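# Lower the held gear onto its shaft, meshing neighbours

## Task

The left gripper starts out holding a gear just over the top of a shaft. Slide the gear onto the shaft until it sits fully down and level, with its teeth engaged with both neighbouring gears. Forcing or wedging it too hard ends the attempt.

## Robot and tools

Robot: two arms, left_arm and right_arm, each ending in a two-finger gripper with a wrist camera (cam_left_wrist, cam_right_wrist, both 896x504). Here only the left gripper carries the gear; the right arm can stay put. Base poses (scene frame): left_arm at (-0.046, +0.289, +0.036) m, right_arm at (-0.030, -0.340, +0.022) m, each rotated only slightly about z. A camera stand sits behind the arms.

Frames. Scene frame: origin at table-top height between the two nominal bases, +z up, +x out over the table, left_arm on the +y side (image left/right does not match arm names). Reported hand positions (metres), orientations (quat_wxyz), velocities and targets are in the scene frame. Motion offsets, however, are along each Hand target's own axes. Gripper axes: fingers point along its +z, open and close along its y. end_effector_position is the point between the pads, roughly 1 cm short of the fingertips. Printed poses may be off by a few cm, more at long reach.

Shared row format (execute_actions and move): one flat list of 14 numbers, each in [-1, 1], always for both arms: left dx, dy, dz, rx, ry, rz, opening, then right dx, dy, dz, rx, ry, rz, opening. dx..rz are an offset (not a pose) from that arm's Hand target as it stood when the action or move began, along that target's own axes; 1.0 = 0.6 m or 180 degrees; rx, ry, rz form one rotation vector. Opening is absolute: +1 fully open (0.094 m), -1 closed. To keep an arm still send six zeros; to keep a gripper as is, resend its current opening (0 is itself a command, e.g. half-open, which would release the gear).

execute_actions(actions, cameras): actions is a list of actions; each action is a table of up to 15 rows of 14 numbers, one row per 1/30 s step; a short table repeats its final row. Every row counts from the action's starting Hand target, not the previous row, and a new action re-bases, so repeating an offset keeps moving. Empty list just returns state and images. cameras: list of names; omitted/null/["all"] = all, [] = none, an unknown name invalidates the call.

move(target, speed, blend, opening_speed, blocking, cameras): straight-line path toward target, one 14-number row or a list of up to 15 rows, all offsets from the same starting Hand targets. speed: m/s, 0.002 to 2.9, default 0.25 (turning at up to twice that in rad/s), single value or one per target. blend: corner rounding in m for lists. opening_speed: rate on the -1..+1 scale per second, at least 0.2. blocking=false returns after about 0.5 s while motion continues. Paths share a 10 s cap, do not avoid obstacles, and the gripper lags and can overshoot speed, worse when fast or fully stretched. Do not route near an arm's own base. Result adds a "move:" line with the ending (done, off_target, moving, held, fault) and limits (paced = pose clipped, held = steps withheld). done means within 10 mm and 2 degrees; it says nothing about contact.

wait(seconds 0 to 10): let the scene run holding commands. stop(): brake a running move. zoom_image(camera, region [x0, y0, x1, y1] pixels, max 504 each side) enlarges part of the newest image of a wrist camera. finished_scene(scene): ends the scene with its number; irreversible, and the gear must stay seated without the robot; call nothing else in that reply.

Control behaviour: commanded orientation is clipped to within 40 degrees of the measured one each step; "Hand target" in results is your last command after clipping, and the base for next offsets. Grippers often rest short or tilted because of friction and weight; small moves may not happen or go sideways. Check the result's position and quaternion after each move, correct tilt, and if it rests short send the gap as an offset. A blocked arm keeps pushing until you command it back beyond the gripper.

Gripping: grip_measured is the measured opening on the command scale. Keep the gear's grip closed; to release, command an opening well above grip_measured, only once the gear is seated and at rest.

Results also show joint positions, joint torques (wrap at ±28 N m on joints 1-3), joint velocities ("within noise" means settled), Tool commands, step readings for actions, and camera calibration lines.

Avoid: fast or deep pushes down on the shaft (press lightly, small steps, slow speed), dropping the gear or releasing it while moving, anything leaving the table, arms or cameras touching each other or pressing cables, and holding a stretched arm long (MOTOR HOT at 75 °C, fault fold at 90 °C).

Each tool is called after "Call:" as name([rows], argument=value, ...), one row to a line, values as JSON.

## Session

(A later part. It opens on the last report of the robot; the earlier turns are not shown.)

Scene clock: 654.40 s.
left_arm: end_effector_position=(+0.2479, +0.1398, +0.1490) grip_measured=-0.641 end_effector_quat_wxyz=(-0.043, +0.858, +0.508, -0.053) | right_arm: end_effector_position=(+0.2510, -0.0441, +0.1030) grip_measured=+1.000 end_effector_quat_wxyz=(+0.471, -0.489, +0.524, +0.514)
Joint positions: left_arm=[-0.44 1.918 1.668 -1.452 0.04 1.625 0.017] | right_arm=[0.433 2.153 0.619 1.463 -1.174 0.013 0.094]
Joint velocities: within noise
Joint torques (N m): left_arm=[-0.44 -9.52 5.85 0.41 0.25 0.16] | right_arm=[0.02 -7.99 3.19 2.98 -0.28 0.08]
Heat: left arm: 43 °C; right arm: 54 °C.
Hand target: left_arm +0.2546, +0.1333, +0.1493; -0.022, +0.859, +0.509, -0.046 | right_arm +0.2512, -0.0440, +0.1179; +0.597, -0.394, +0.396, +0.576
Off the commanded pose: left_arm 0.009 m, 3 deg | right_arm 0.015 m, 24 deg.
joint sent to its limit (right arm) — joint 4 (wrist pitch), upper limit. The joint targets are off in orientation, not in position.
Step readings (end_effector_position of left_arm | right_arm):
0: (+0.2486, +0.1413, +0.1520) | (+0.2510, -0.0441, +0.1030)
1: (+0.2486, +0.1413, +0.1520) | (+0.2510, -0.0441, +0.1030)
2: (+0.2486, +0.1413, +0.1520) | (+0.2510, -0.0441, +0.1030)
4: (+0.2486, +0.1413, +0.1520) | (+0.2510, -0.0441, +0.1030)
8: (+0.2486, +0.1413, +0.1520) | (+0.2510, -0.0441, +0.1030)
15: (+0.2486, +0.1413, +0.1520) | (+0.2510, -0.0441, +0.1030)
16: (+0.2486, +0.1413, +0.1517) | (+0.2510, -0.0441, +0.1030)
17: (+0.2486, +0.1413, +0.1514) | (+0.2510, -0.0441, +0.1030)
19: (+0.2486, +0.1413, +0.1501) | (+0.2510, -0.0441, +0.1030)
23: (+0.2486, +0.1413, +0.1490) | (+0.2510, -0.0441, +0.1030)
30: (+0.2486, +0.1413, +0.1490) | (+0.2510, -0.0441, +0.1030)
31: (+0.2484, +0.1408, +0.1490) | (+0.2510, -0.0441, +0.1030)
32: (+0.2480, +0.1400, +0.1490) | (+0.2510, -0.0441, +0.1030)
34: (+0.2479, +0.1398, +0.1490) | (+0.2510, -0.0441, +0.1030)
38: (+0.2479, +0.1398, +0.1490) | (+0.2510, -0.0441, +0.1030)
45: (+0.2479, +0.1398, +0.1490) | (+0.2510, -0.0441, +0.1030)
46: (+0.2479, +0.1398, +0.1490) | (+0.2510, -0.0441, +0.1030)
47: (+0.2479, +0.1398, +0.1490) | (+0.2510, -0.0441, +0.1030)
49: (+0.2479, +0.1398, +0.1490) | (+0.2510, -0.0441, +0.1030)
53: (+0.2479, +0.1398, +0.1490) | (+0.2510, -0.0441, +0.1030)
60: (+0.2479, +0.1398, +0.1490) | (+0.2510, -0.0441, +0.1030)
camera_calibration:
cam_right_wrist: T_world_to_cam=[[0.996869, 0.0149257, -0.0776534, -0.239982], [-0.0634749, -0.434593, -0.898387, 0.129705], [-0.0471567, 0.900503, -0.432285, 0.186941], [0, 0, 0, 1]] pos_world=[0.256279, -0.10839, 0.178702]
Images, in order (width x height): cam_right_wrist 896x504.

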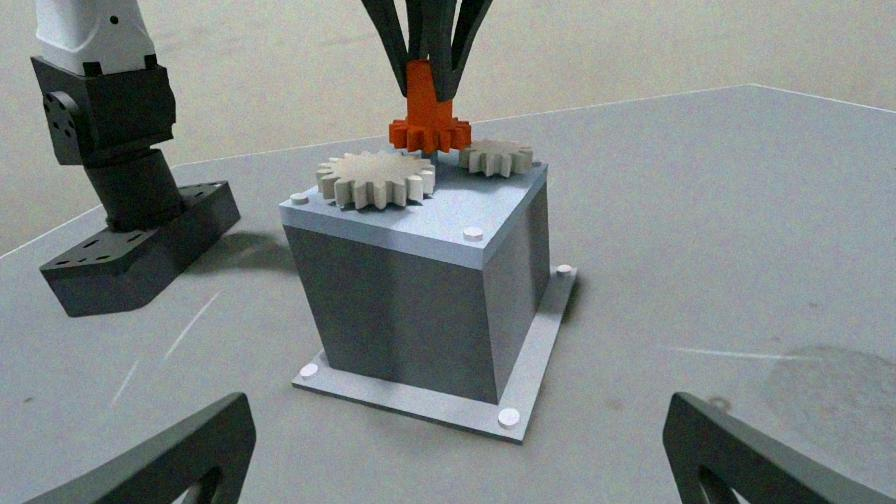

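Call:
execute_actions(actions=[], cameras=["cam_left_wrist"])

Call:
zoom_image(camera="cam_left_wrist", region=[260, 20, 620, 420])

Call:
zoom_image(camera="cam_left_wrist", region=[260, 260, 560, 420])

Scene clock: 675.13 s.
left_arm: end_effector_position=(+0.2479, +0.1398, +0.1490) grip_measured=-0.641 end_effector_quat_wxyz=(-0.043, +0.858, +0.508, -0.053) | right_arm: end_effector_position=(+0.2510, -0.0441, +0.1030) grip_measured=+1.000 end_effector_quat_wxyz=(+0.471, -0.489, +0.524, +0.514)
Joint positions: left_arm=[-0.44 1.918 1.668 -1.452 0.04 1.625 0.017] | right_arm=[0.433 2.153 0.619 1.463 -1.174 0.013 0.094]
Joint velocities: within noise
Joint torques (N m): left_arm=[-0.38 -9.47 5.87 0.41 0.24 0.14] | right_arm=[-0.01 -8.06 3.29 2.98 -0.25 0.06]
Heat: left arm: 41 °C; right arm: 54 °C.
Hand target: left_arm +0.2546, +0.1333, +0.1493; -0.022, +0.859, +0.509, -0.046 | right_arm +0.2512, -0.0440, +0.1179; +0.597, -0.394, +0.396, +0.576
Tool commands: left_gripper/opening=-0.9 right_gripper/opening=+1.0
Off the commanded pose: left_arm 0.009 m, 3 deg | right_arm 0.015 m, 24 deg.
camera_calibration:
cam_left_wrist: T_world_to_cam=[[-0.853717, 0.506222, 0.122097, 0.126588], [0.510884, 0.768814, 0.384607, -0.254621], [0.100827, 0.390723, -0.91497, 0.143488], [0, 0, 0, 1]] pos_world=[0.223684, 0.0756105, 0.21376]
Images, in order (width x height): cam_left_wrist 896x504.

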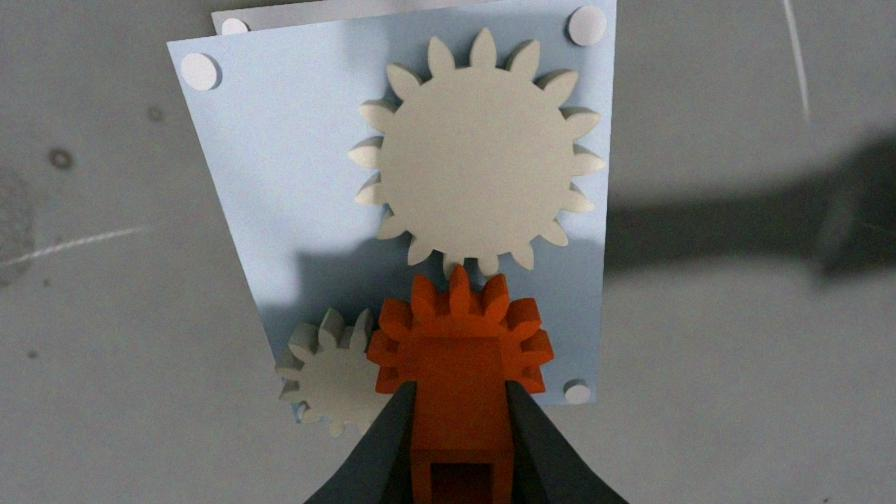

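Scaled by 1.260 from the camera's 896x504 image, which has a finer 1280x720 frame.

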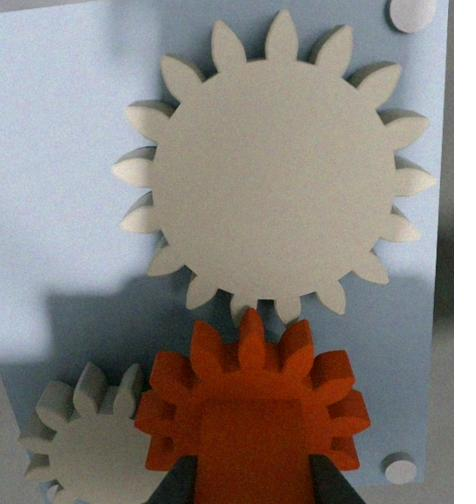

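Scaled by 1.680 from the camera's 896x504 image, which has a finer 1280x720 frame.

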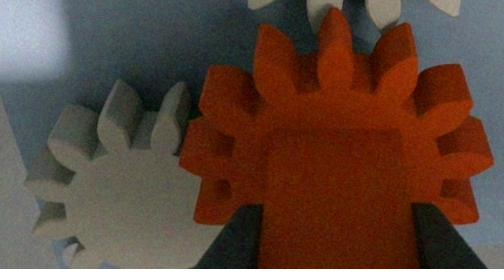

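Call:
execute_actions([
  [[0,0,0,0,0,0.015,-0.9,0,0,0,0,0,0,1]],
  [[0,0,0,0,0,0.010,-0.9,0,0,0,0,0,0,1]],
  [[0,0,0.004,0,0,0,-0.9,0,0,0,0,0,0,1]],
  [[0,0,0.004,0,0,0,-0.9,0,0,0,0,0,0,1]],
], cameras=["cam_left_wrist"])

Call:
zoom_image(camera="cam_left_wrist", region=[260, 20, 620, 420])

Scene clock: 827.07 s.
left_arm: end_effector_position=(+0.2474, +0.1400, +0.1468) grip_measured=-0.641 end_effector_quat_wxyz=(-0.042, +0.874, +0.481, -0.055) | right_arm: end_effector_position=(+0.2510, -0.0441, +0.1030) grip_measured=+1.000 end_effector_quat_wxyz=(+0.471, -0.489, +0.524, +0.514)
Joint positions: left_arm=[-0.44 1.918 1.659 -1.445 0.04 1.688 0.017] | right_arm=[0.433 2.153 0.619 1.463 -1.174 0.013 0.094]
Joint velocities: within noise
Joint torques (N m): left_arm=[-0.51 -9.54 4.86 0.53 0.23 0.32] | right_arm=[0.03 -7.92 3.18 2.98 -0.25 0.06]
Heat: left arm: 40 °C; right arm: 54 °C.
Hand target: left_arm +0.2541, +0.1333, +0.1445; -0.020, +0.879, +0.475, -0.047 | right_arm +0.2512, -0.0440, +0.1179; +0.597, -0.394, +0.396, +0.576
Off the commanded pose: left_arm 0.010 m, 3 deg | right_arm 0.015 m, 24 deg.
joint sent to its limit (right arm) — joint 4 (wrist pitch), upper limit. The joint targets are off in orientation, not in position.
Step readings (end_effector_position of left_arm | right_arm):
0: (+0.2479, +0.1398, +0.1490) | (+0.2510, -0.0441, +0.1030)
1: (+0.2479, +0.1398, +0.1490) | (+0.2510, -0.0441, +0.1030)
2: (+0.2479, +0.1398, +0.1490) | (+0.2510, -0.0441, +0.1030)
4: (+0.2479, +0.1398, +0.1490) | (+0.2510, -0.0441, +0.1030)
8: (+0.2479, +0.1398, +0.1490) | (+0.2510, -0.0441, +0.1030)
15: (+0.2479, +0.1398, +0.1490) | (+0.2510, -0.0441, +0.1030)
16: (+0.2479, +0.1398, +0.1490) | (+0.2510, -0.0441, +0.1030)
17: (+0.2479, +0.1398, +0.1490) | (+0.2510, -0.0441, +0.1030)
19: (+0.2479, +0.1398, +0.1490) | (+0.2510, -0.0441, +0.1030)
23: (+0.2478, +0.1398, +0.1490) | (+0.2510, -0.0441, +0.1030)
30: (+0.2478, +0.1398, +0.1490) | (+0.2510, -0.0441, +0.1030)
31: (+0.2476, +0.1399, +0.1489) | (+0.2510, -0.0441, +0.1030)
32: (+0.2475, +0.1399, +0.1484) | (+0.2510, -0.0441, +0.1030)
34: (+0.2474, +0.1400, +0.1474) | (+0.2510, -0.0441, +0.1030)
38: (+0.2474, +0.1400, +0.1471) | (+0.2510, -0.0441, +0.1030)
45: (+0.2474, +0.1400, +0.1471) | (+0.2510, -0.0441, +0.1030)
46: (+0.2474, +0.1400, +0.1470) | (+0.2510, -0.0441, +0.1030)
47: (+0.2474, +0.1400, +0.1468) | (+0.2510, -0.0441, +0.1030)
49: (+0.2474, +0.1400, +0.1468) | (+0.2510, -0.0441, +0.1030)
53: (+0.2474, +0.1400, +0.1468) | (+0.2510, -0.0441, +0.1030)
60: (+0.2474, +0.1400, +0.1468) | (+0.2510, -0.0441, +0.1030)
camera_calibration:
cam_left_wrist: T_world_to_cam=[[-0.820101, 0.559377, 0.120548, 0.110793], [0.559068, 0.738365, 0.377173, -0.260296], [0.121973, 0.376715, -0.918264, 0.138675], [0, 0, 0, 1]] pos_world=[0.21947, 0.0779773, 0.21216]
Images, in order (width x height): cam_left_wrist 896x504.

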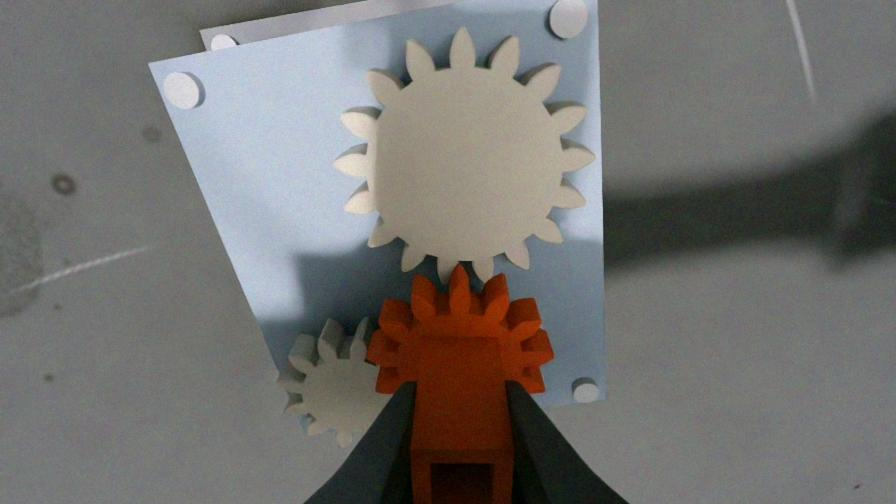

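Scaled by 1.260 from the camera's 896x504 image, which has a finer 1280x720 frame.

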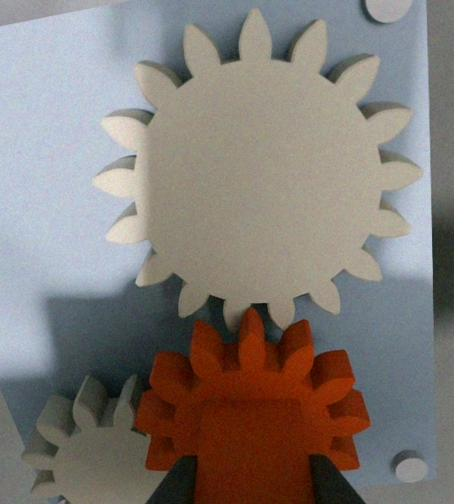

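Call:
execute_actions([
  [[0,0,0.004,0,0,0,-0.9,0,0,0,0,0,0,1]],
  [[0,0,0.004,0,0,0,-0.9,0,0,0,0,0,0,1]],
], cameras=["cam_right_wrist"])

Call:
zoom_image(camera="cam_right_wrist", region=[380, 80, 500, 200])

Scene clock: 836.27 s.
left_arm: end_effector_position=(+0.2472, +0.1401, +0.1465) grip_measured=-0.641 end_effector_quat_wxyz=(-0.039, +0.874, +0.481, -0.053) | right_arm: end_effector_position=(+0.2510, -0.0441, +0.1030) grip_measured=+1.000 end_effector_quat_wxyz=(+0.471, -0.489, +0.524, +0.514)
Joint positions: left_arm=[-0.44 1.91 1.647 -1.433 0.04 1.688 0.017] | right_arm=[0.433 2.153 0.619 1.463 -1.174 0.013 0.094]
Joint velocities: within noise
Joint torques (N m): left_arm=[-0.54 -8.88 4.14 0.66 0.22 0.3] | right_arm=[-0.01 -8.03 3.14 2.98 -0.24 0.06]
Heat: left arm: 40 °C; right arm: 54 °C.
Hand target: left_arm +0.2536, +0.1332, +0.1397; -0.020, +0.879, +0.475, -0.047 | right_arm +0.2512, -0.0440, +0.1179; +0.597, -0.394, +0.396, +0.576
Off the commanded pose: left_arm 0.012 m, 2 deg | right_arm 0.015 m, 24 deg.
joint sent to its limit (right arm) — joint 4 (wrist pitch), upper limit. The joint targets are off in orientation, not in position.
Step readings (end_effector_position of left_arm | right_arm):
0: (+0.2474, +0.1400, +0.1468) | (+0.2510, -0.0441, +0.1030)
1: (+0.2474, +0.1400, +0.1466) | (+0.2510, -0.0441, +0.1030)
2: (+0.2474, +0.1400, +0.1466) | (+0.2510, -0.0441, +0.1030)
4: (+0.2473, +0.1400, +0.1466) | (+0.2510, -0.0441, +0.1030)
8: (+0.2474, +0.1400, +0.1466) | (+0.2510, -0.0441, +0.1030)
15: (+0.2474, +0.1400, +0.1466) | (+0.2510, -0.0441, +0.1030)
16: (+0.2473, +0.1400, +0.1465) | (+0.2510, -0.0441, +0.1030)
17: (+0.2473, +0.1400, +0.1466) | (+0.2510, -0.0441, +0.1030)
19: (+0.2472, +0.1401, +0.1465) | (+0.2510, -0.0441, +0.1030)
23: (+0.2472, +0.1401, +0.1466) | (+0.2510, -0.0441, +0.1030)
30: (+0.2472, +0.1401, +0.1465) | (+0.2510, -0.0441, +0.1030)
camera_calibration:
cam_right_wrist: T_world_to_cam=[[0.996869, 0.0149257, -0.0776534, -0.239982], [-0.0634749, -0.434593, -0.898387, 0.129705], [-0.0471567, 0.900503, -0.432285, 0.186941], [0, 0, 0, 1]] pos_world=[0.256279, -0.10839, 0.178702]
Images, in order (width x height): cam_right_wrist 896x504.

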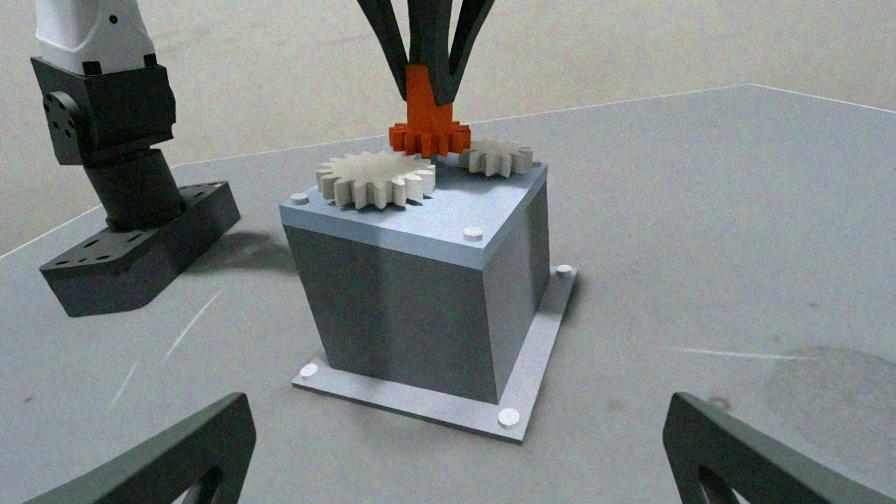

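Scaled by 4.200 from the camera's 896x504 image, which has a finer 1280x720 frame.

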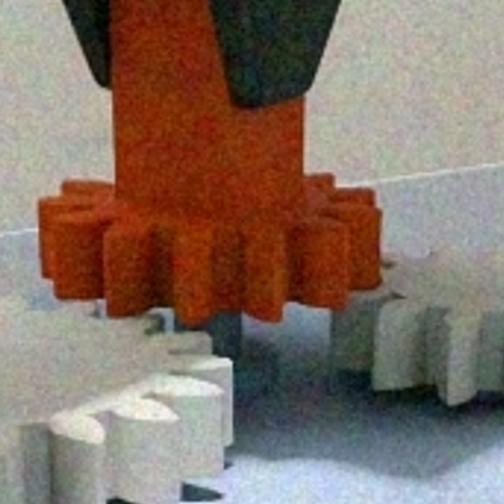

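Call:
execute_actions([
  [[0,0,-0.006,0,0,0,-0.9,0,0,0,0,0,0,1]],
], cameras=["cam_left_wrist"])

Call:
zoom_image(camera="cam_left_wrist", region=[270, 300, 430, 460])

Call:
zoom_image(camera="cam_left_wrist", region=[380, 220, 540, 380])

Scene clock: 859.83 s.
left_arm: end_effector_position=(+0.2472, +0.1401, +0.1465) grip_measured=-0.641 end_effector_quat_wxyz=(-0.039, +0.874, +0.481, -0.053) | right_arm: end_effector_position=(+0.2510, -0.0441, +0.1030) grip_measured=+1.000 end_effector_quat_wxyz=(+0.471, -0.489, +0.524, +0.514)
Joint positions: left_arm=[-0.44 1.91 1.647 -1.433 0.04 1.689 0.017] | right_arm=[0.433 2.153 0.619 1.463 -1.174 0.013 0.094]
Joint velocities: within noise
Joint torques (N m): left_arm=[-0.47 -8.72 5.46 0.52 0.21 0.3] | right_arm=[0.06 -7.99 3.12 2.97 -0.27 0.07]
Heat: left arm: 37 °C; right arm: 54 °C.
Hand target: left_arm +0.2540, +0.1332, +0.1433; -0.020, +0.879, +0.475, -0.047 | right_arm +0.2512, -0.0440, +0.1179; +0.597, -0.394, +0.396, +0.576
Off the commanded pose: left_arm 0.010 m, 2 deg | right_arm 0.015 m, 24 deg.
joint sent to its limit (right arm) — joint 4 (wrist pitch), upper limit. The joint targets are off in orientation, not in position.
Step readings (end_effector_position of left_arm | right_arm):
0: (+0.2472, +0.1401, +0.1465) | (+0.2510, -0.0441, +0.1030)
1: (+0.2472, +0.1401, +0.1465) | (+0.2510, -0.0441, +0.1030)
2: (+0.2472, +0.1401, +0.1465) | (+0.2510, -0.0441, +0.1030)
4: (+0.2472, +0.1401, +0.1465) | (+0.2510, -0.0441, +0.1030)
8: (+0.2472, +0.1401, +0.1465) | (+0.2510, -0.0441, +0.1030)
15: (+0.2472, +0.1401, +0.1465) | (+0.2510, -0.0441, +0.1030)
camera_calibration:
cam_left_wrist: T_world_to_cam=[[-0.820746, 0.560086, 0.1126, 0.11186], [0.556587, 0.739502, 0.378613, -0.259866], [0.128788, 0.373417, -0.91868, 0.137231], [0, 0, 0, 1]] pos_world=[0.218773, 0.0782756, 0.211865]
Images, in order (width x height): cam_left_wrist 896x504.

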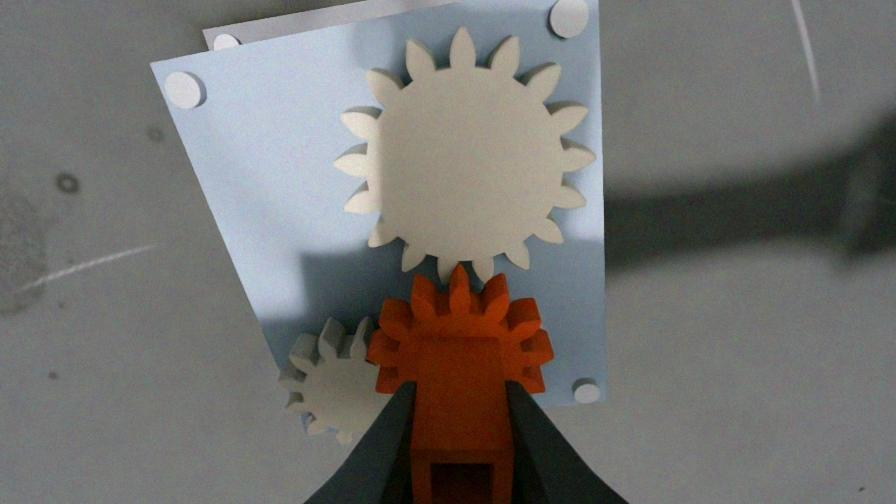

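Scaled by 3.150 from the camera's 896x504 image, which has a finer 1280x720 frame.

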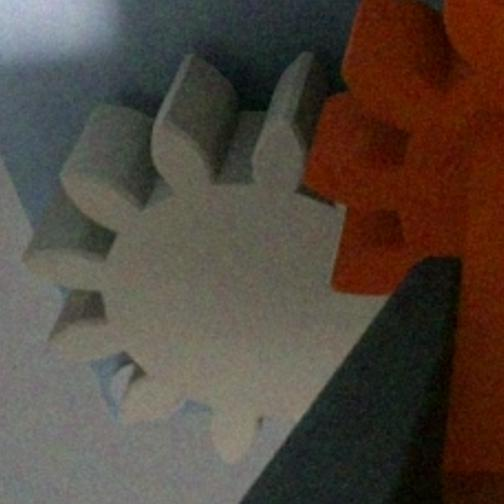

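Scaled by 3.150 from the camera's 896x504 image, which has a finer 1280x720 frame.

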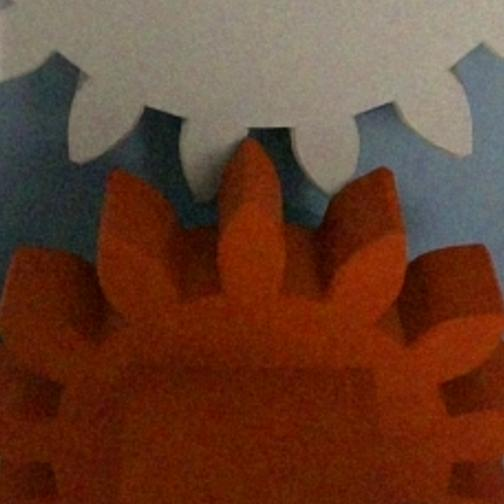

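Call:
execute_actions([
  [[0,0,-0.009,0,0,0,-0.9,0,0,0,0,0,0,1]],
  [[0,0,0,0,0,0.014,-0.9,0,0,0,0,0,0,1]],
  [[0,0,0.007,0,0,0,-0.9,0,0,0,0,0,0,1]],
  [[0,0,0.007,0,0,0,-0.9,0,0,0,0,0,0,1]],
], cameras=["cam_left_wrist"])

Call:
zoom_image(camera="cam_left_wrist", region=[380, 220, 540, 380])

Scene clock: 895.17 s.
left_arm: end_effector_position=(+0.2469, +0.1401, +0.1466) grip_measured=-0.641 end_effector_quat_wxyz=(-0.038, +0.884, +0.463, -0.054) | right_arm: end_effector_position=(+0.2510, -0.0441, +0.1030) grip_measured=+1.000 end_effector_quat_wxyz=(+0.471, -0.489, +0.524, +0.514)
Joint positions: left_arm=[-0.44 1.91 1.647 -1.435 0.041 1.73 0.017] | right_arm=[0.433 2.153 0.619 1.463 -1.174 0.013 0.094]
Joint velocities: left_arm=[within noise] | right_arm=[0.002 0.002 0.002 -0.037 -0.007 -0.154 0]
Joint torques (N m): left_arm=[-0.53 -8.83 4.25 0.63 0.2 0.33] | right_arm=[-0.03 -7.98 3.14 2.96 -0.25 0.07]
Heat: left arm: 37 °C; right arm: 54 °C.
Hand target: left_arm +0.2536, +0.1333, +0.1403; -0.019, +0.889, +0.455, -0.047 | right_arm +0.2512, -0.0440, +0.1179; +0.597, -0.394, +0.396, +0.576
Off the commanded pose: left_arm 0.012 m, 3 deg | right_arm 0.015 m, 24 deg.
joint sent to its limit (right arm) — joint 4 (wrist pitch), upper limit. The joint targets are off in orientation, not in position.
Step readings (end_effector_position of left_arm | right_arm):
0: (+0.2472, +0.1401, +0.1465) | (+0.2510, -0.0441, +0.1030)
1: (+0.2472, +0.1401, +0.1467) | (+0.2510, -0.0441, +0.1030)
2: (+0.2472, +0.1401, +0.1468) | (+0.2510, -0.0441, +0.1030)
4: (+0.2472, +0.1401, +0.1468) | (+0.2510, -0.0441, +0.1030)
8: (+0.2472, +0.1401, +0.1468) | (+0.2510, -0.0441, +0.1030)
15: (+0.2472, +0.1401, +0.1468) | (+0.2510, -0.0441, +0.1030)
16: (+0.2472, +0.1401, +0.1468) | (+0.2510, -0.0441, +0.1030)
17: (+0.2471, +0.1401, +0.1468) | (+0.2510, -0.0441, +0.1030)
19: (+0.2471, +0.1401, +0.1468) | (+0.2510, -0.0441, +0.1030)
23: (+0.2470, +0.1400, +0.1468) | (+0.2510, -0.0441, +0.1030)
30: (+0.2470, +0.1400, +0.1468) | (+0.2510, -0.0441, +0.1030)
31: (+0.2470, +0.1400, +0.1468) | (+0.2510, -0.0441, +0.1030)
32: (+0.2470, +0.1400, +0.1468) | (+0.2510, -0.0441, +0.1030)
34: (+0.2470, +0.1400, +0.1468) | (+0.2510, -0.0441, +0.1030)
38: (+0.2470, +0.1400, +0.1468) | (+0.2510, -0.0441, +0.1030)
45: (+0.2470, +0.1400, +0.1468) | (+0.2510, -0.0441, +0.1030)
46: (+0.2470, +0.1400, +0.1467) | (+0.2510, -0.0441, +0.1030)
47: (+0.2469, +0.1401, +0.1466) | (+0.2510, -0.0441, +0.1030)
49: (+0.2469, +0.1401, +0.1466) | (+0.2510, -0.0441, +0.1030)
53: (+0.2469, +0.1401, +0.1466) | (+0.2510, -0.0441, +0.1030)
60: (+0.2469, +0.1401, +0.1466) | (+0.2510, -0.0441, +0.1030)
camera_calibration:
cam_left_wrist: T_world_to_cam=[[-0.796967, 0.593712, 0.111129, 0.101264], [0.587138, 0.718268, 0.37331, -0.263552], [0.141818, 0.362764, -0.921026, 0.13597], [0, 0, 0, 1]] pos_world=[0.216163, 0.0798541, 0.212365]
Images, in order (width x height): cam_left_wrist 896x504.

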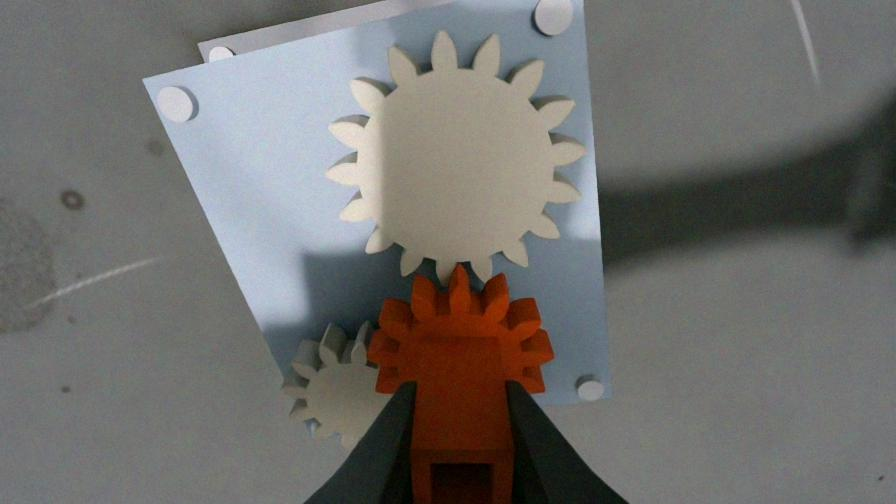

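Scaled by 3.150 from the camera's 896x504 image, which has a finer 1280x720 frame.

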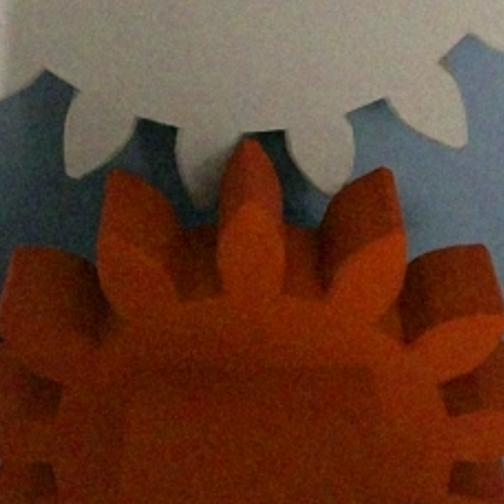

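Call:
zoom_image(camera="cam_left_wrist", region=[280, 300, 440, 460])

Call:
zoom_image(camera="cam_right_wrist", region=[380, 110, 550, 190])

Scaled by 3.150 from the camera's 896x504 image, which has a finer 1280x720 frame.

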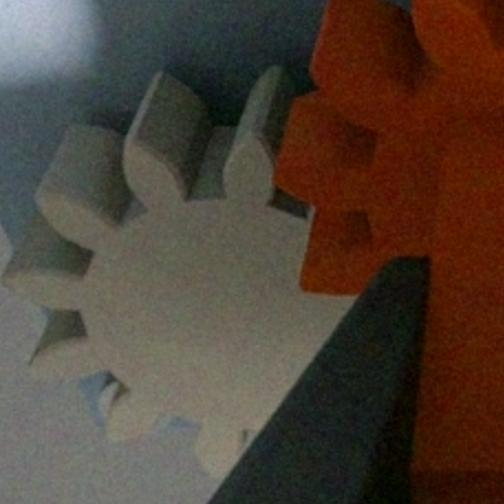

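This scene's latest camera images include none from cam_right_wrist. They are from: cam_left_wrist. cam_right_wrist's image comes with the result of a call that names it in "cameras".

Call:
execute_actions([
  [[0,0,-0.025,0,0,0,-0.9,0,0,0,0,0,0,1]],
  [[-0.0027,-0.0015,0,-0.0105,0.0195,0.02,-0.9,0,0,0,0,0,0,1]],
  [[0,0,0.01,0,0,0,-0.9,0,0,0,0,0,0,1]],
  [[0,0,0.006,0,0,0,-0.9,0,0,0,0,0,0,1]],
  [[0,0,0.005,0,0,0,-0.9,0,0,0,0,0,0,1]],
])

Call:
zoom_image(camera="cam_left_wrist", region=[380, 220, 540, 380])

Call:
zoom_image(camera="cam_right_wrist", region=[380, 80, 550, 200])

Scene clock: 994.63 s.
left_arm: end_effector_position=(+0.2455, +0.1395, +0.1459) grip_measured=-0.641 end_effector_quat_wxyz=(-0.037, +0.899, +0.436, -0.027) | right_arm: end_effector_position=(+0.2510, -0.0441, +0.1030) grip_measured=+1.000 end_effector_quat_wxyz=(+0.471, -0.489, +0.524, +0.514)
Joint positions: left_arm=[-0.465 1.872 1.599 -1.389 -0.001 1.764 0.017] | right_arm=[0.433 2.153 0.619 1.463 -1.174 0.013 0.094]
Joint velocities: within noise
Joint torques (N m): left_arm=[-0.81 -9.2 4.63 0.73 0.08 0.3] | right_arm=[0.02 -8.08 3.11 2.96 -0.26 0.05]
Heat: left arm: 37 °C; right arm: 54 °C.
Hand target: left_arm +0.2531, +0.1329, +0.1429; -0.017, +0.904, +0.427, -0.013 | right_arm +0.2512, -0.0440, +0.1179; +0.597, -0.394, +0.396, +0.576
Off the commanded pose: left_arm 0.010 m, 3 deg | right_arm 0.015 m, 24 deg.
joint sent to its limit (right arm) — joint 4 (wrist pitch), upper limit. The joint targets are off in orientation, not in position.
Step readings (end_effector_position of left_arm | right_arm):
0: (+0.2469, +0.1401, +0.1466) | (+0.2510, -0.0441, +0.1030)
1: (+0.2470, +0.1399, +0.1474) | (+0.2510, -0.0441, +0.1030)
2: (+0.2470, +0.1399, +0.1480) | (+0.2510, -0.0441, +0.1030)
4: (+0.2471, +0.1399, +0.1487) | (+0.2510, -0.0441, +0.1030)
8: (+0.2471, +0.1399, +0.1491) | (+0.2510, -0.0441, +0.1030)
15: (+0.2471, +0.1399, +0.1491) | (+0.2510, -0.0441, +0.1030)
16: (+0.2472, +0.1399, +0.1490) | (+0.2510, -0.0441, +0.1030)
17: (+0.2470, +0.1398, +0.1486) | (+0.2510, -0.0441, +0.1030)
19: (+0.2464, +0.1392, +0.1485) | (+0.2510, -0.0441, +0.1030)
23: (+0.2462, +0.1390, +0.1485) | (+0.2510, -0.0441, +0.1030)
30: (+0.2463, +0.1390, +0.1485) | (+0.2510, -0.0441, +0.1030)
31: (+0.2461, +0.1391, +0.1479) | (+0.2510, -0.0441, +0.1030)
32: (+0.2460, +0.1392, +0.1470) | (+0.2510, -0.0441, +0.1030)
34: (+0.2460, +0.1393, +0.1466) | (+0.2510, -0.0441, +0.1030)
38: (+0.2459, +0.1393, +0.1464) | (+0.2510, -0.0441, +0.1030)
45: (+0.2459, +0.1393, +0.1464) | (+0.2510, -0.0441, +0.1030)
46: (+0.2458, +0.1394, +0.1462) | (+0.2510, -0.0441, +0.1030)
47: (+0.2457, +0.1394, +0.1461) | (+0.2510, -0.0441, +0.1030)
49: (+0.2457, +0.1394, +0.1462) | (+0.2510, -0.0441, +0.1030)
53: (+0.2457, +0.1394, +0.1461) | (+0.2510, -0.0441, +0.1030)
60: (+0.2456, +0.1395, +0.1461) | (+0.2510, -0.0441, +0.1030)
61: (+0.2456, +0.1395, +0.1459) | (+0.2510, -0.0441, +0.1030)
62: (+0.2455, +0.1395, +0.1460) | (+0.2510, -0.0441, +0.1030)
64: (+0.2455, +0.1395, +0.1459) | (+0.2510, -0.0441, +0.1030)
68: (+0.2455, +0.1395, +0.1459) | (+0.2510, -0.0441, +0.1030)
75: (+0.2455, +0.1395, +0.1459) | (+0.2510, -0.0441, +0.1030)
camera_calibration:
cam_left_wrist: T_world_to_cam=[[-0.762094, 0.641982, 0.0840951, 0.0891919], [0.612443, 0.672625, 0.415319, -0.268073], [0.210062, 0.368015, -0.905781, 0.116085], [0, 0, 0, 1]] pos_world=[0.207767, 0.080332, 0.208983]
cam_right_wrist: T_world_to_cam=[[0.996869, 0.0149257, -0.0776534, -0.239982], [-0.0634749, -0.434593, -0.898387, 0.129705], [-0.0471567, 0.900503, -0.432285, 0.186941], [0, 0, 0, 1]] pos_world=[0.256279, -0.10839, 0.178702]

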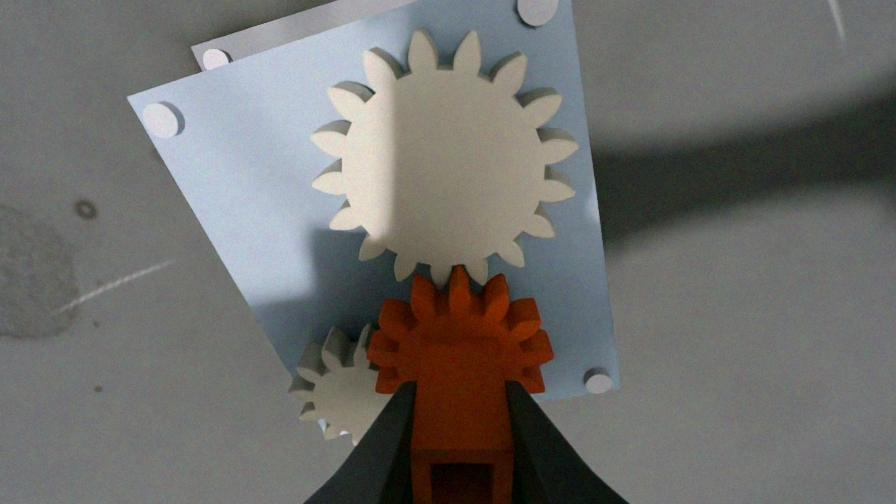

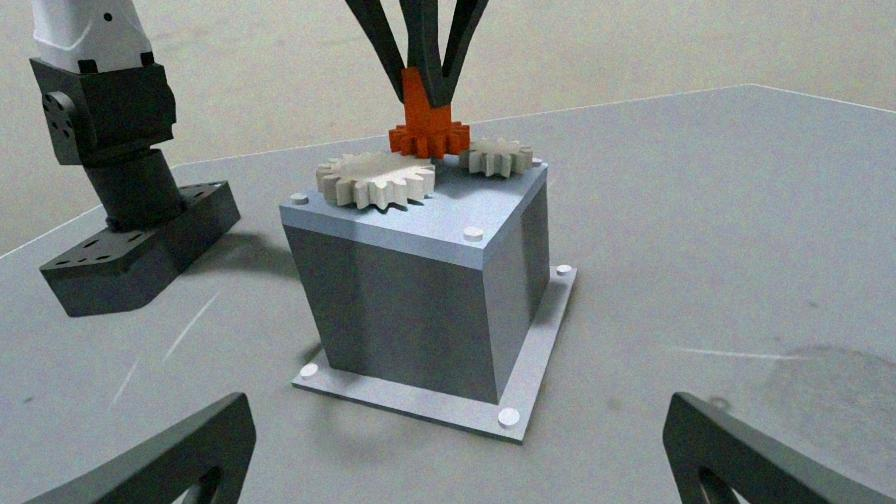

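Scaled by 3.150 from the camera's 896x504 image, which has a finer 1280x720 frame.

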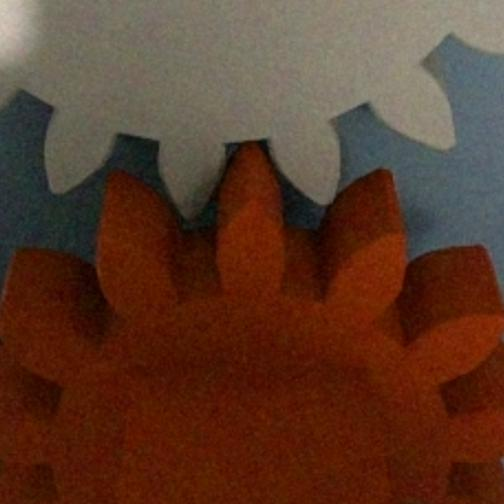

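Scaled by 2.965 from the camera's 896x504 image, which has a finer 1280x720 frame.

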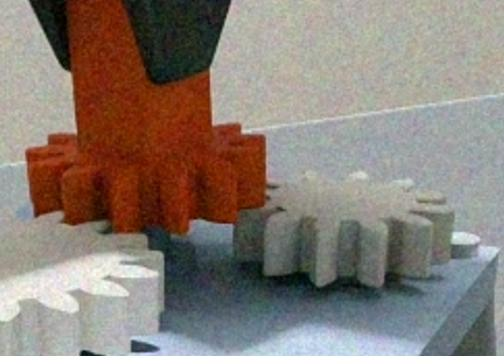

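Call:
execute_actions([
  [[0,0,0.003,0,0,0,-0.9,0,0,0,0,0,0,1]],
  [[0,0,0,0,0,-0.012,-0.9,0,0,0,0,0,0,1]],
  [[0,0,0,0,0,-0.012,-0.9,0,0,0,0,0,0,1]],
  [[0,0,0,0,0,-0.012,-0.9,0,0,0,0,0,0,1]],
], cameras=["cam_left_wrist"])

Call:
zoom_image(camera="cam_left_wrist", region=[380, 220, 540, 380])

Call:
zoom_image(camera="cam_left_wrist", region=[280, 300, 440, 460])

Scene clock: 1012.17 s.
left_arm: end_effector_position=(+0.2455, +0.1396, +0.1457) grip_measured=-0.641 end_effector_quat_wxyz=(-0.036, +0.879, +0.475, -0.024) | right_arm: end_effector_position=(+0.2510, -0.0441, +0.1030) grip_measured=+1.000 end_effector_quat_wxyz=(+0.471, -0.489, +0.524, +0.514)
Joint positions: left_arm=[-0.465 1.869 1.594 -1.384 -0.001 1.676 0.017] | right_arm=[0.433 2.153 0.619 1.463 -1.174 0.013 0.094]
Joint velocities: within noise
Joint torques (N m): left_arm=[-0.76 -8.83 4.42 0.74 0.11 0.1] | right_arm=[0.09 -8.02 3.21 2.95 -0.24 0.07]
Heat: left arm: 39 °C; right arm: 54 °C.
Hand target: left_arm +0.2530, +0.1329, +0.1410; -0.017, +0.878, +0.477, -0.012 | right_arm +0.2512, -0.0440, +0.1179; +0.597, -0.394, +0.396, +0.576
Off the commanded pose: left_arm 0.011 m, 3 deg | right_arm 0.015 m, 24 deg.
joint sent to its limit (right arm) — joint 4 (wrist pitch), upper limit. The joint targets are off in orientation, not in position.
Step readings (end_effector_position of left_arm | right_arm):
0: (+0.2455, +0.1395, +0.1459) | (+0.2510, -0.0441, +0.1030)
1: (+0.2454, +0.1396, +0.1457) | (+0.2510, -0.0441, +0.1030)
2: (+0.2454, +0.1396, +0.1458) | (+0.2510, -0.0441, +0.1030)
4: (+0.2454, +0.1396, +0.1457) | (+0.2510, -0.0441, +0.1030)
8: (+0.2454, +0.1396, +0.1457) | (+0.2510, -0.0441, +0.1030)
15: (+0.2454, +0.1396, +0.1457) | (+0.2510, -0.0441, +0.1030)
16: (+0.2454, +0.1396, +0.1457) | (+0.2510, -0.0441, +0.1030)
17: (+0.2454, +0.1396, +0.1457) | (+0.2510, -0.0441, +0.1030)
19: (+0.2454, +0.1396, +0.1457) | (+0.2510, -0.0441, +0.1030)
23: (+0.2454, +0.1396, +0.1457) | (+0.2510, -0.0441, +0.1030)
30: (+0.2454, +0.1396, +0.1457) | (+0.2510, -0.0441, +0.1030)
31: (+0.2454, +0.1396, +0.1457) | (+0.2510, -0.0441, +0.1030)
32: (+0.2454, +0.1396, +0.1457) | (+0.2510, -0.0441, +0.1030)
34: (+0.2454, +0.1396, +0.1457) | (+0.2510, -0.0441, +0.1030)
38: (+0.2454, +0.1396, +0.1457) | (+0.2510, -0.0441, +0.1030)
45: (+0.2455, +0.1396, +0.1457) | (+0.2510, -0.0441, +0.1030)
46: (+0.2455, +0.1396, +0.1457) | (+0.2510, -0.0441, +0.1030)
47: (+0.2455, +0.1396, +0.1457) | (+0.2510, -0.0441, +0.1030)
49: (+0.2455, +0.1396, +0.1457) | (+0.2510, -0.0441, +0.1030)
53: (+0.2455, +0.1396, +0.1457) | (+0.2510, -0.0441, +0.1030)
60: (+0.2455, +0.1396, +0.1457) | (+0.2510, -0.0441, +0.1030)
camera_calibration:
cam_left_wrist: T_world_to_cam=[[-0.815942, 0.572291, 0.0819878, 0.112422], [0.548434, 0.721333, 0.422964, -0.260228], [0.182918, 0.390079, -0.90243, 0.118941], [0, 0, 0, 1]] pos_world=[0.212692, 0.0769763, 0.208185]
Images, in order (width x height): cam_left_wrist 896x504.

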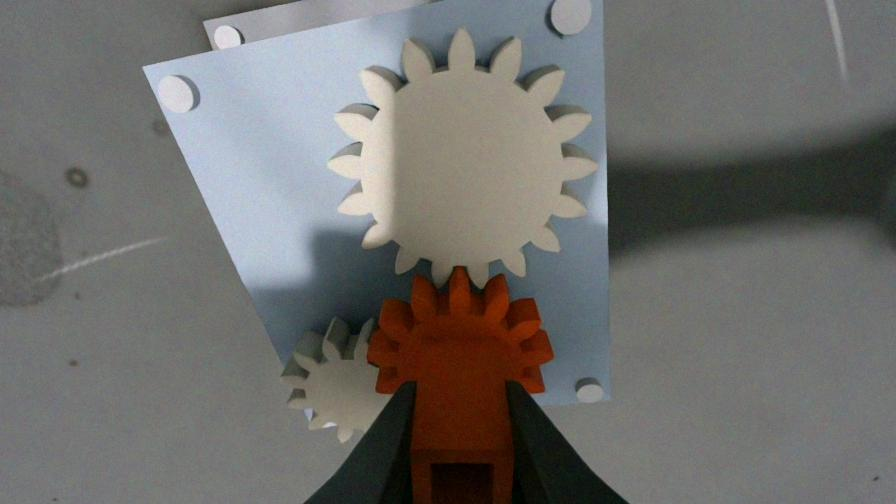

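Scaled by 3.150 from the camera's 896x504 image, which has a finer 1280x720 frame.

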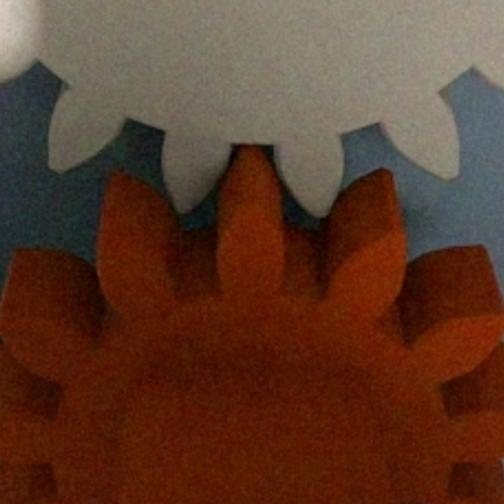

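Scaled by 3.150 from the camera's 896x504 image, which has a finer 1280x720 frame.

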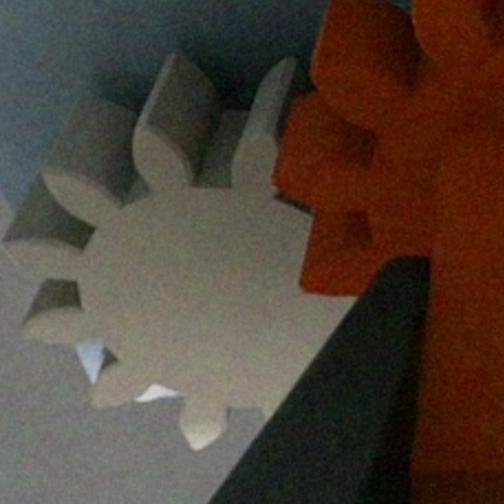

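Call:
execute_actions([
  [[0,0,-0.028,0,0,0,-0.9,0,0,0,0,0,0,1]],
  [[0.0047,0.0027,0,0.0194,-0.0334,-0.042,-0.9,0,0,0,0,0,0,1]],
  [[0,0,0.012,0,0,0,-0.9,0,0,0,0,0,0,1]],
  [[0,0,0.008,0,0,0,-0.9,0,0,0,0,0,0,1]],
  [[0,0,0.005,0,0,0,-0.9,0,0,0,0,0,0,1]],
])

Call:
zoom_image(camera="cam_left_wrist", region=[280, 220, 540, 460])

Call:
zoom_image(camera="cam_right_wrist", region=[380, 80, 550, 200])

Scene clock: 1055.53 s.
left_arm: end_effector_position=(+0.2483, +0.1407, +0.1476) grip_measured=-0.641 end_effector_quat_wxyz=(-0.039, +0.843, +0.531, -0.072) | right_arm: end_effector_position=(+0.2510, -0.0441, +0.1030) grip_measured=+1.000 end_effector_quat_wxyz=(+0.471, -0.489, +0.524, +0.514)
Joint positions: left_arm=[-0.417 1.932 1.678 -1.462 0.078 1.597 0.017] | right_arm=[0.433 2.153 0.619 1.463 -1.174 0.013 0.094]
Joint velocities: within noise
Joint torques (N m): left_arm=[-0.44 -8.81 5.05 0.48 0.35 0.11] | right_arm=[-0.05 -8.08 3.18 3 -0.23 0.06]
Heat: left arm: 39 °C; right arm: 54 °C.
Hand target: left_arm +0.2544, +0.1334, +0.1430; -0.020, +0.842, +0.534, -0.072 | right_arm +0.2512, -0.0440, +0.1179; +0.597, -0.394, +0.396, +0.576
Off the commanded pose: left_arm 0.011 m, 2 deg | right_arm 0.015 m, 24 deg.
joint sent to its limit (right arm) — joint 4 (wrist pitch), upper limit. The joint targets are off in orientation, not in position.
Step readings (end_effector_position of left_arm | right_arm):
0: (+0.2455, +0.1396, +0.1457) | (+0.2510, -0.0441, +0.1030)
1: (+0.2456, +0.1395, +0.1466) | (+0.2510, -0.0441, +0.1030)
2: (+0.2456, +0.1395, +0.1472) | (+0.2510, -0.0441, +0.1030)
4: (+0.2458, +0.1394, +0.1486) | (+0.2510, -0.0441, +0.1030)
8: (+0.2458, +0.1394, +0.1493) | (+0.2510, -0.0441, +0.1030)
15: (+0.2459, +0.1393, +0.1493) | (+0.2510, -0.0441, +0.1030)
16: (+0.2467, +0.1408, +0.1501) | (+0.2510, -0.0441, +0.1030)
17: (+0.2483, +0.1408, +0.1516) | (+0.2510, -0.0441, +0.1030)
19: (+0.2493, +0.1420, +0.1518) | (+0.2510, -0.0441, +0.1030)
23: (+0.2491, +0.1410, +0.1520) | (+0.2510, -0.0441, +0.1030)
30: (+0.2491, +0.1406, +0.1533) | (+0.2510, -0.0441, +0.1030)
31: (+0.2491, +0.1406, +0.1533) | (+0.2510, -0.0441, +0.1030)
32: (+0.2491, +0.1406, +0.1533) | (+0.2510, -0.0441, +0.1030)
34: (+0.2491, +0.1406, +0.1533) | (+0.2510, -0.0441, +0.1030)
38: (+0.2491, +0.1406, +0.1533) | (+0.2510, -0.0441, +0.1030)
45: (+0.2491, +0.1406, +0.1533) | (+0.2510, -0.0441, +0.1030)
46: (+0.2490, +0.1407, +0.1528) | (+0.2510, -0.0441, +0.1030)
47: (+0.2489, +0.1406, +0.1519) | (+0.2510, -0.0441, +0.1030)
49: (+0.2486, +0.1407, +0.1500) | (+0.2510, -0.0441, +0.1030)
53: (+0.2486, +0.1407, +0.1494) | (+0.2510, -0.0441, +0.1030)
60: (+0.2486, +0.1407, +0.1494) | (+0.2510, -0.0441, +0.1030)
61: (+0.2486, +0.1407, +0.1491) | (+0.2510, -0.0441, +0.1030)
62: (+0.2484, +0.1407, +0.1484) | (+0.2510, -0.0441, +0.1030)
64: (+0.2483, +0.1408, +0.1476) | (+0.2510, -0.0441, +0.1030)
68: (+0.2483, +0.1407, +0.1476) | (+0.2510, -0.0441, +0.1030)
75: (+0.2483, +0.1407, +0.1476) | (+0.2510, -0.0441, +0.1030)
camera_calibration:
cam_left_wrist: T_world_to_cam=[[-0.877065, 0.460792, 0.135753, 0.136844], [0.477439, 0.804993, 0.35219, -0.246984], [0.0530059, 0.373707, -0.926031, 0.157708], [0, 0, 0, 1]] pos_world=[0.229582, 0.0768272, 0.214451]
cam_right_wrist: T_world_to_cam=[[0.996869, 0.0149257, -0.0776534, -0.239982], [-0.0634749, -0.434593, -0.898387, 0.129705], [-0.0471567, 0.900503, -0.432285, 0.186941], [0, 0, 0, 1]] pos_world=[0.256279, -0.10839, 0.178702]

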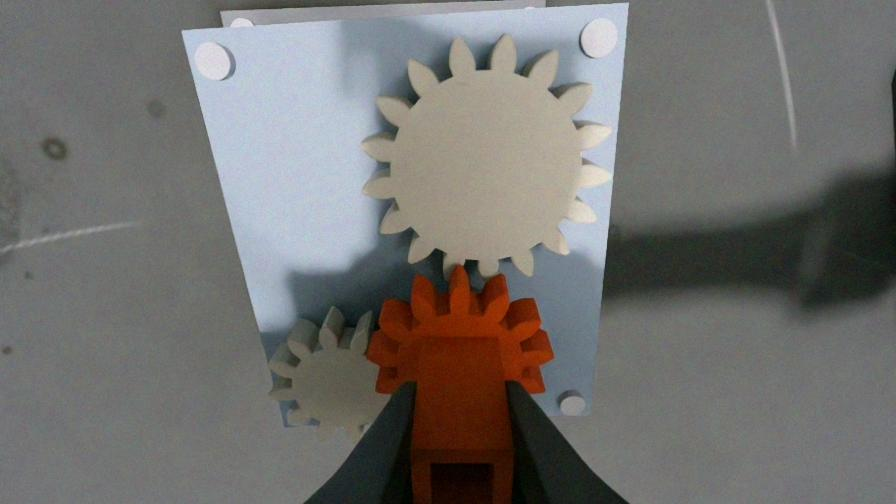

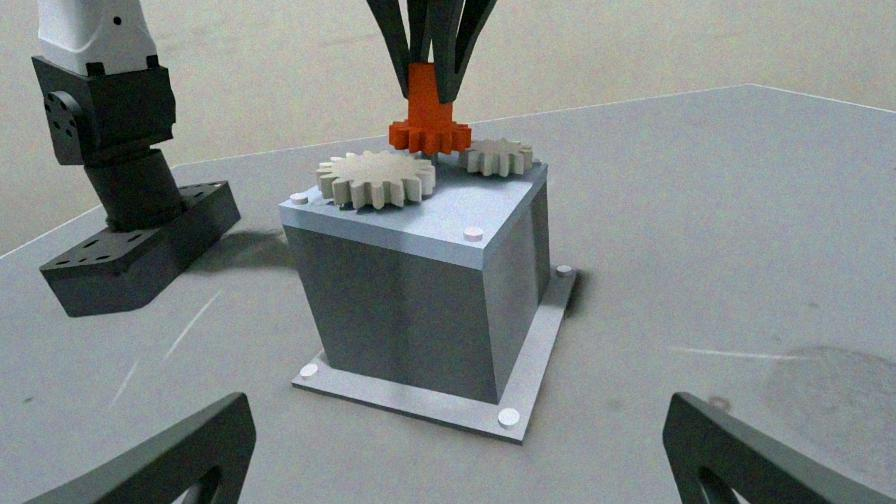

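Scaled by 1.938 from the camera's 896x504 image, which has a finer 1280x720 frame.

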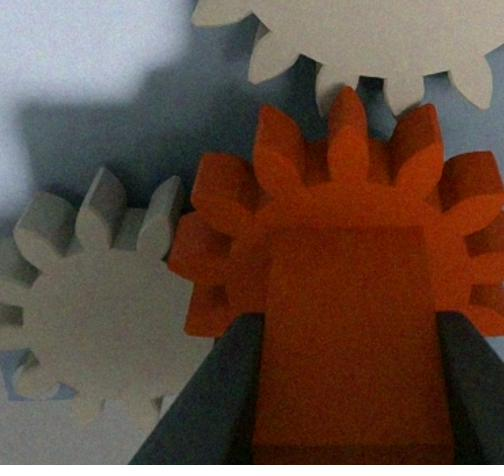

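Scaled by 2.965 from the camera's 896x504 image, which has a finer 1280x720 frame.

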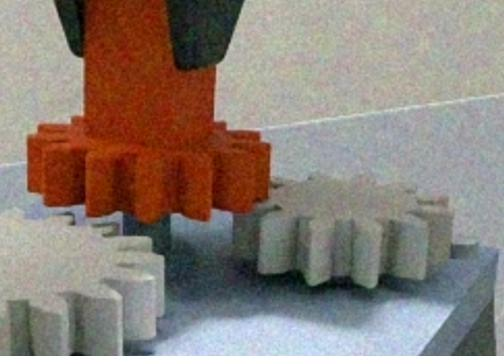

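Call:
zoom_image(camera="cam_left_wrist", region=[260, 300, 420, 460])

Scaled by 3.150 from the camera's 896x504 image, which has a finer 1280x720 frame.

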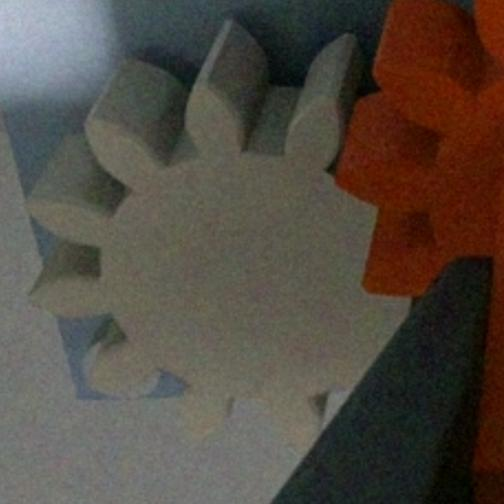

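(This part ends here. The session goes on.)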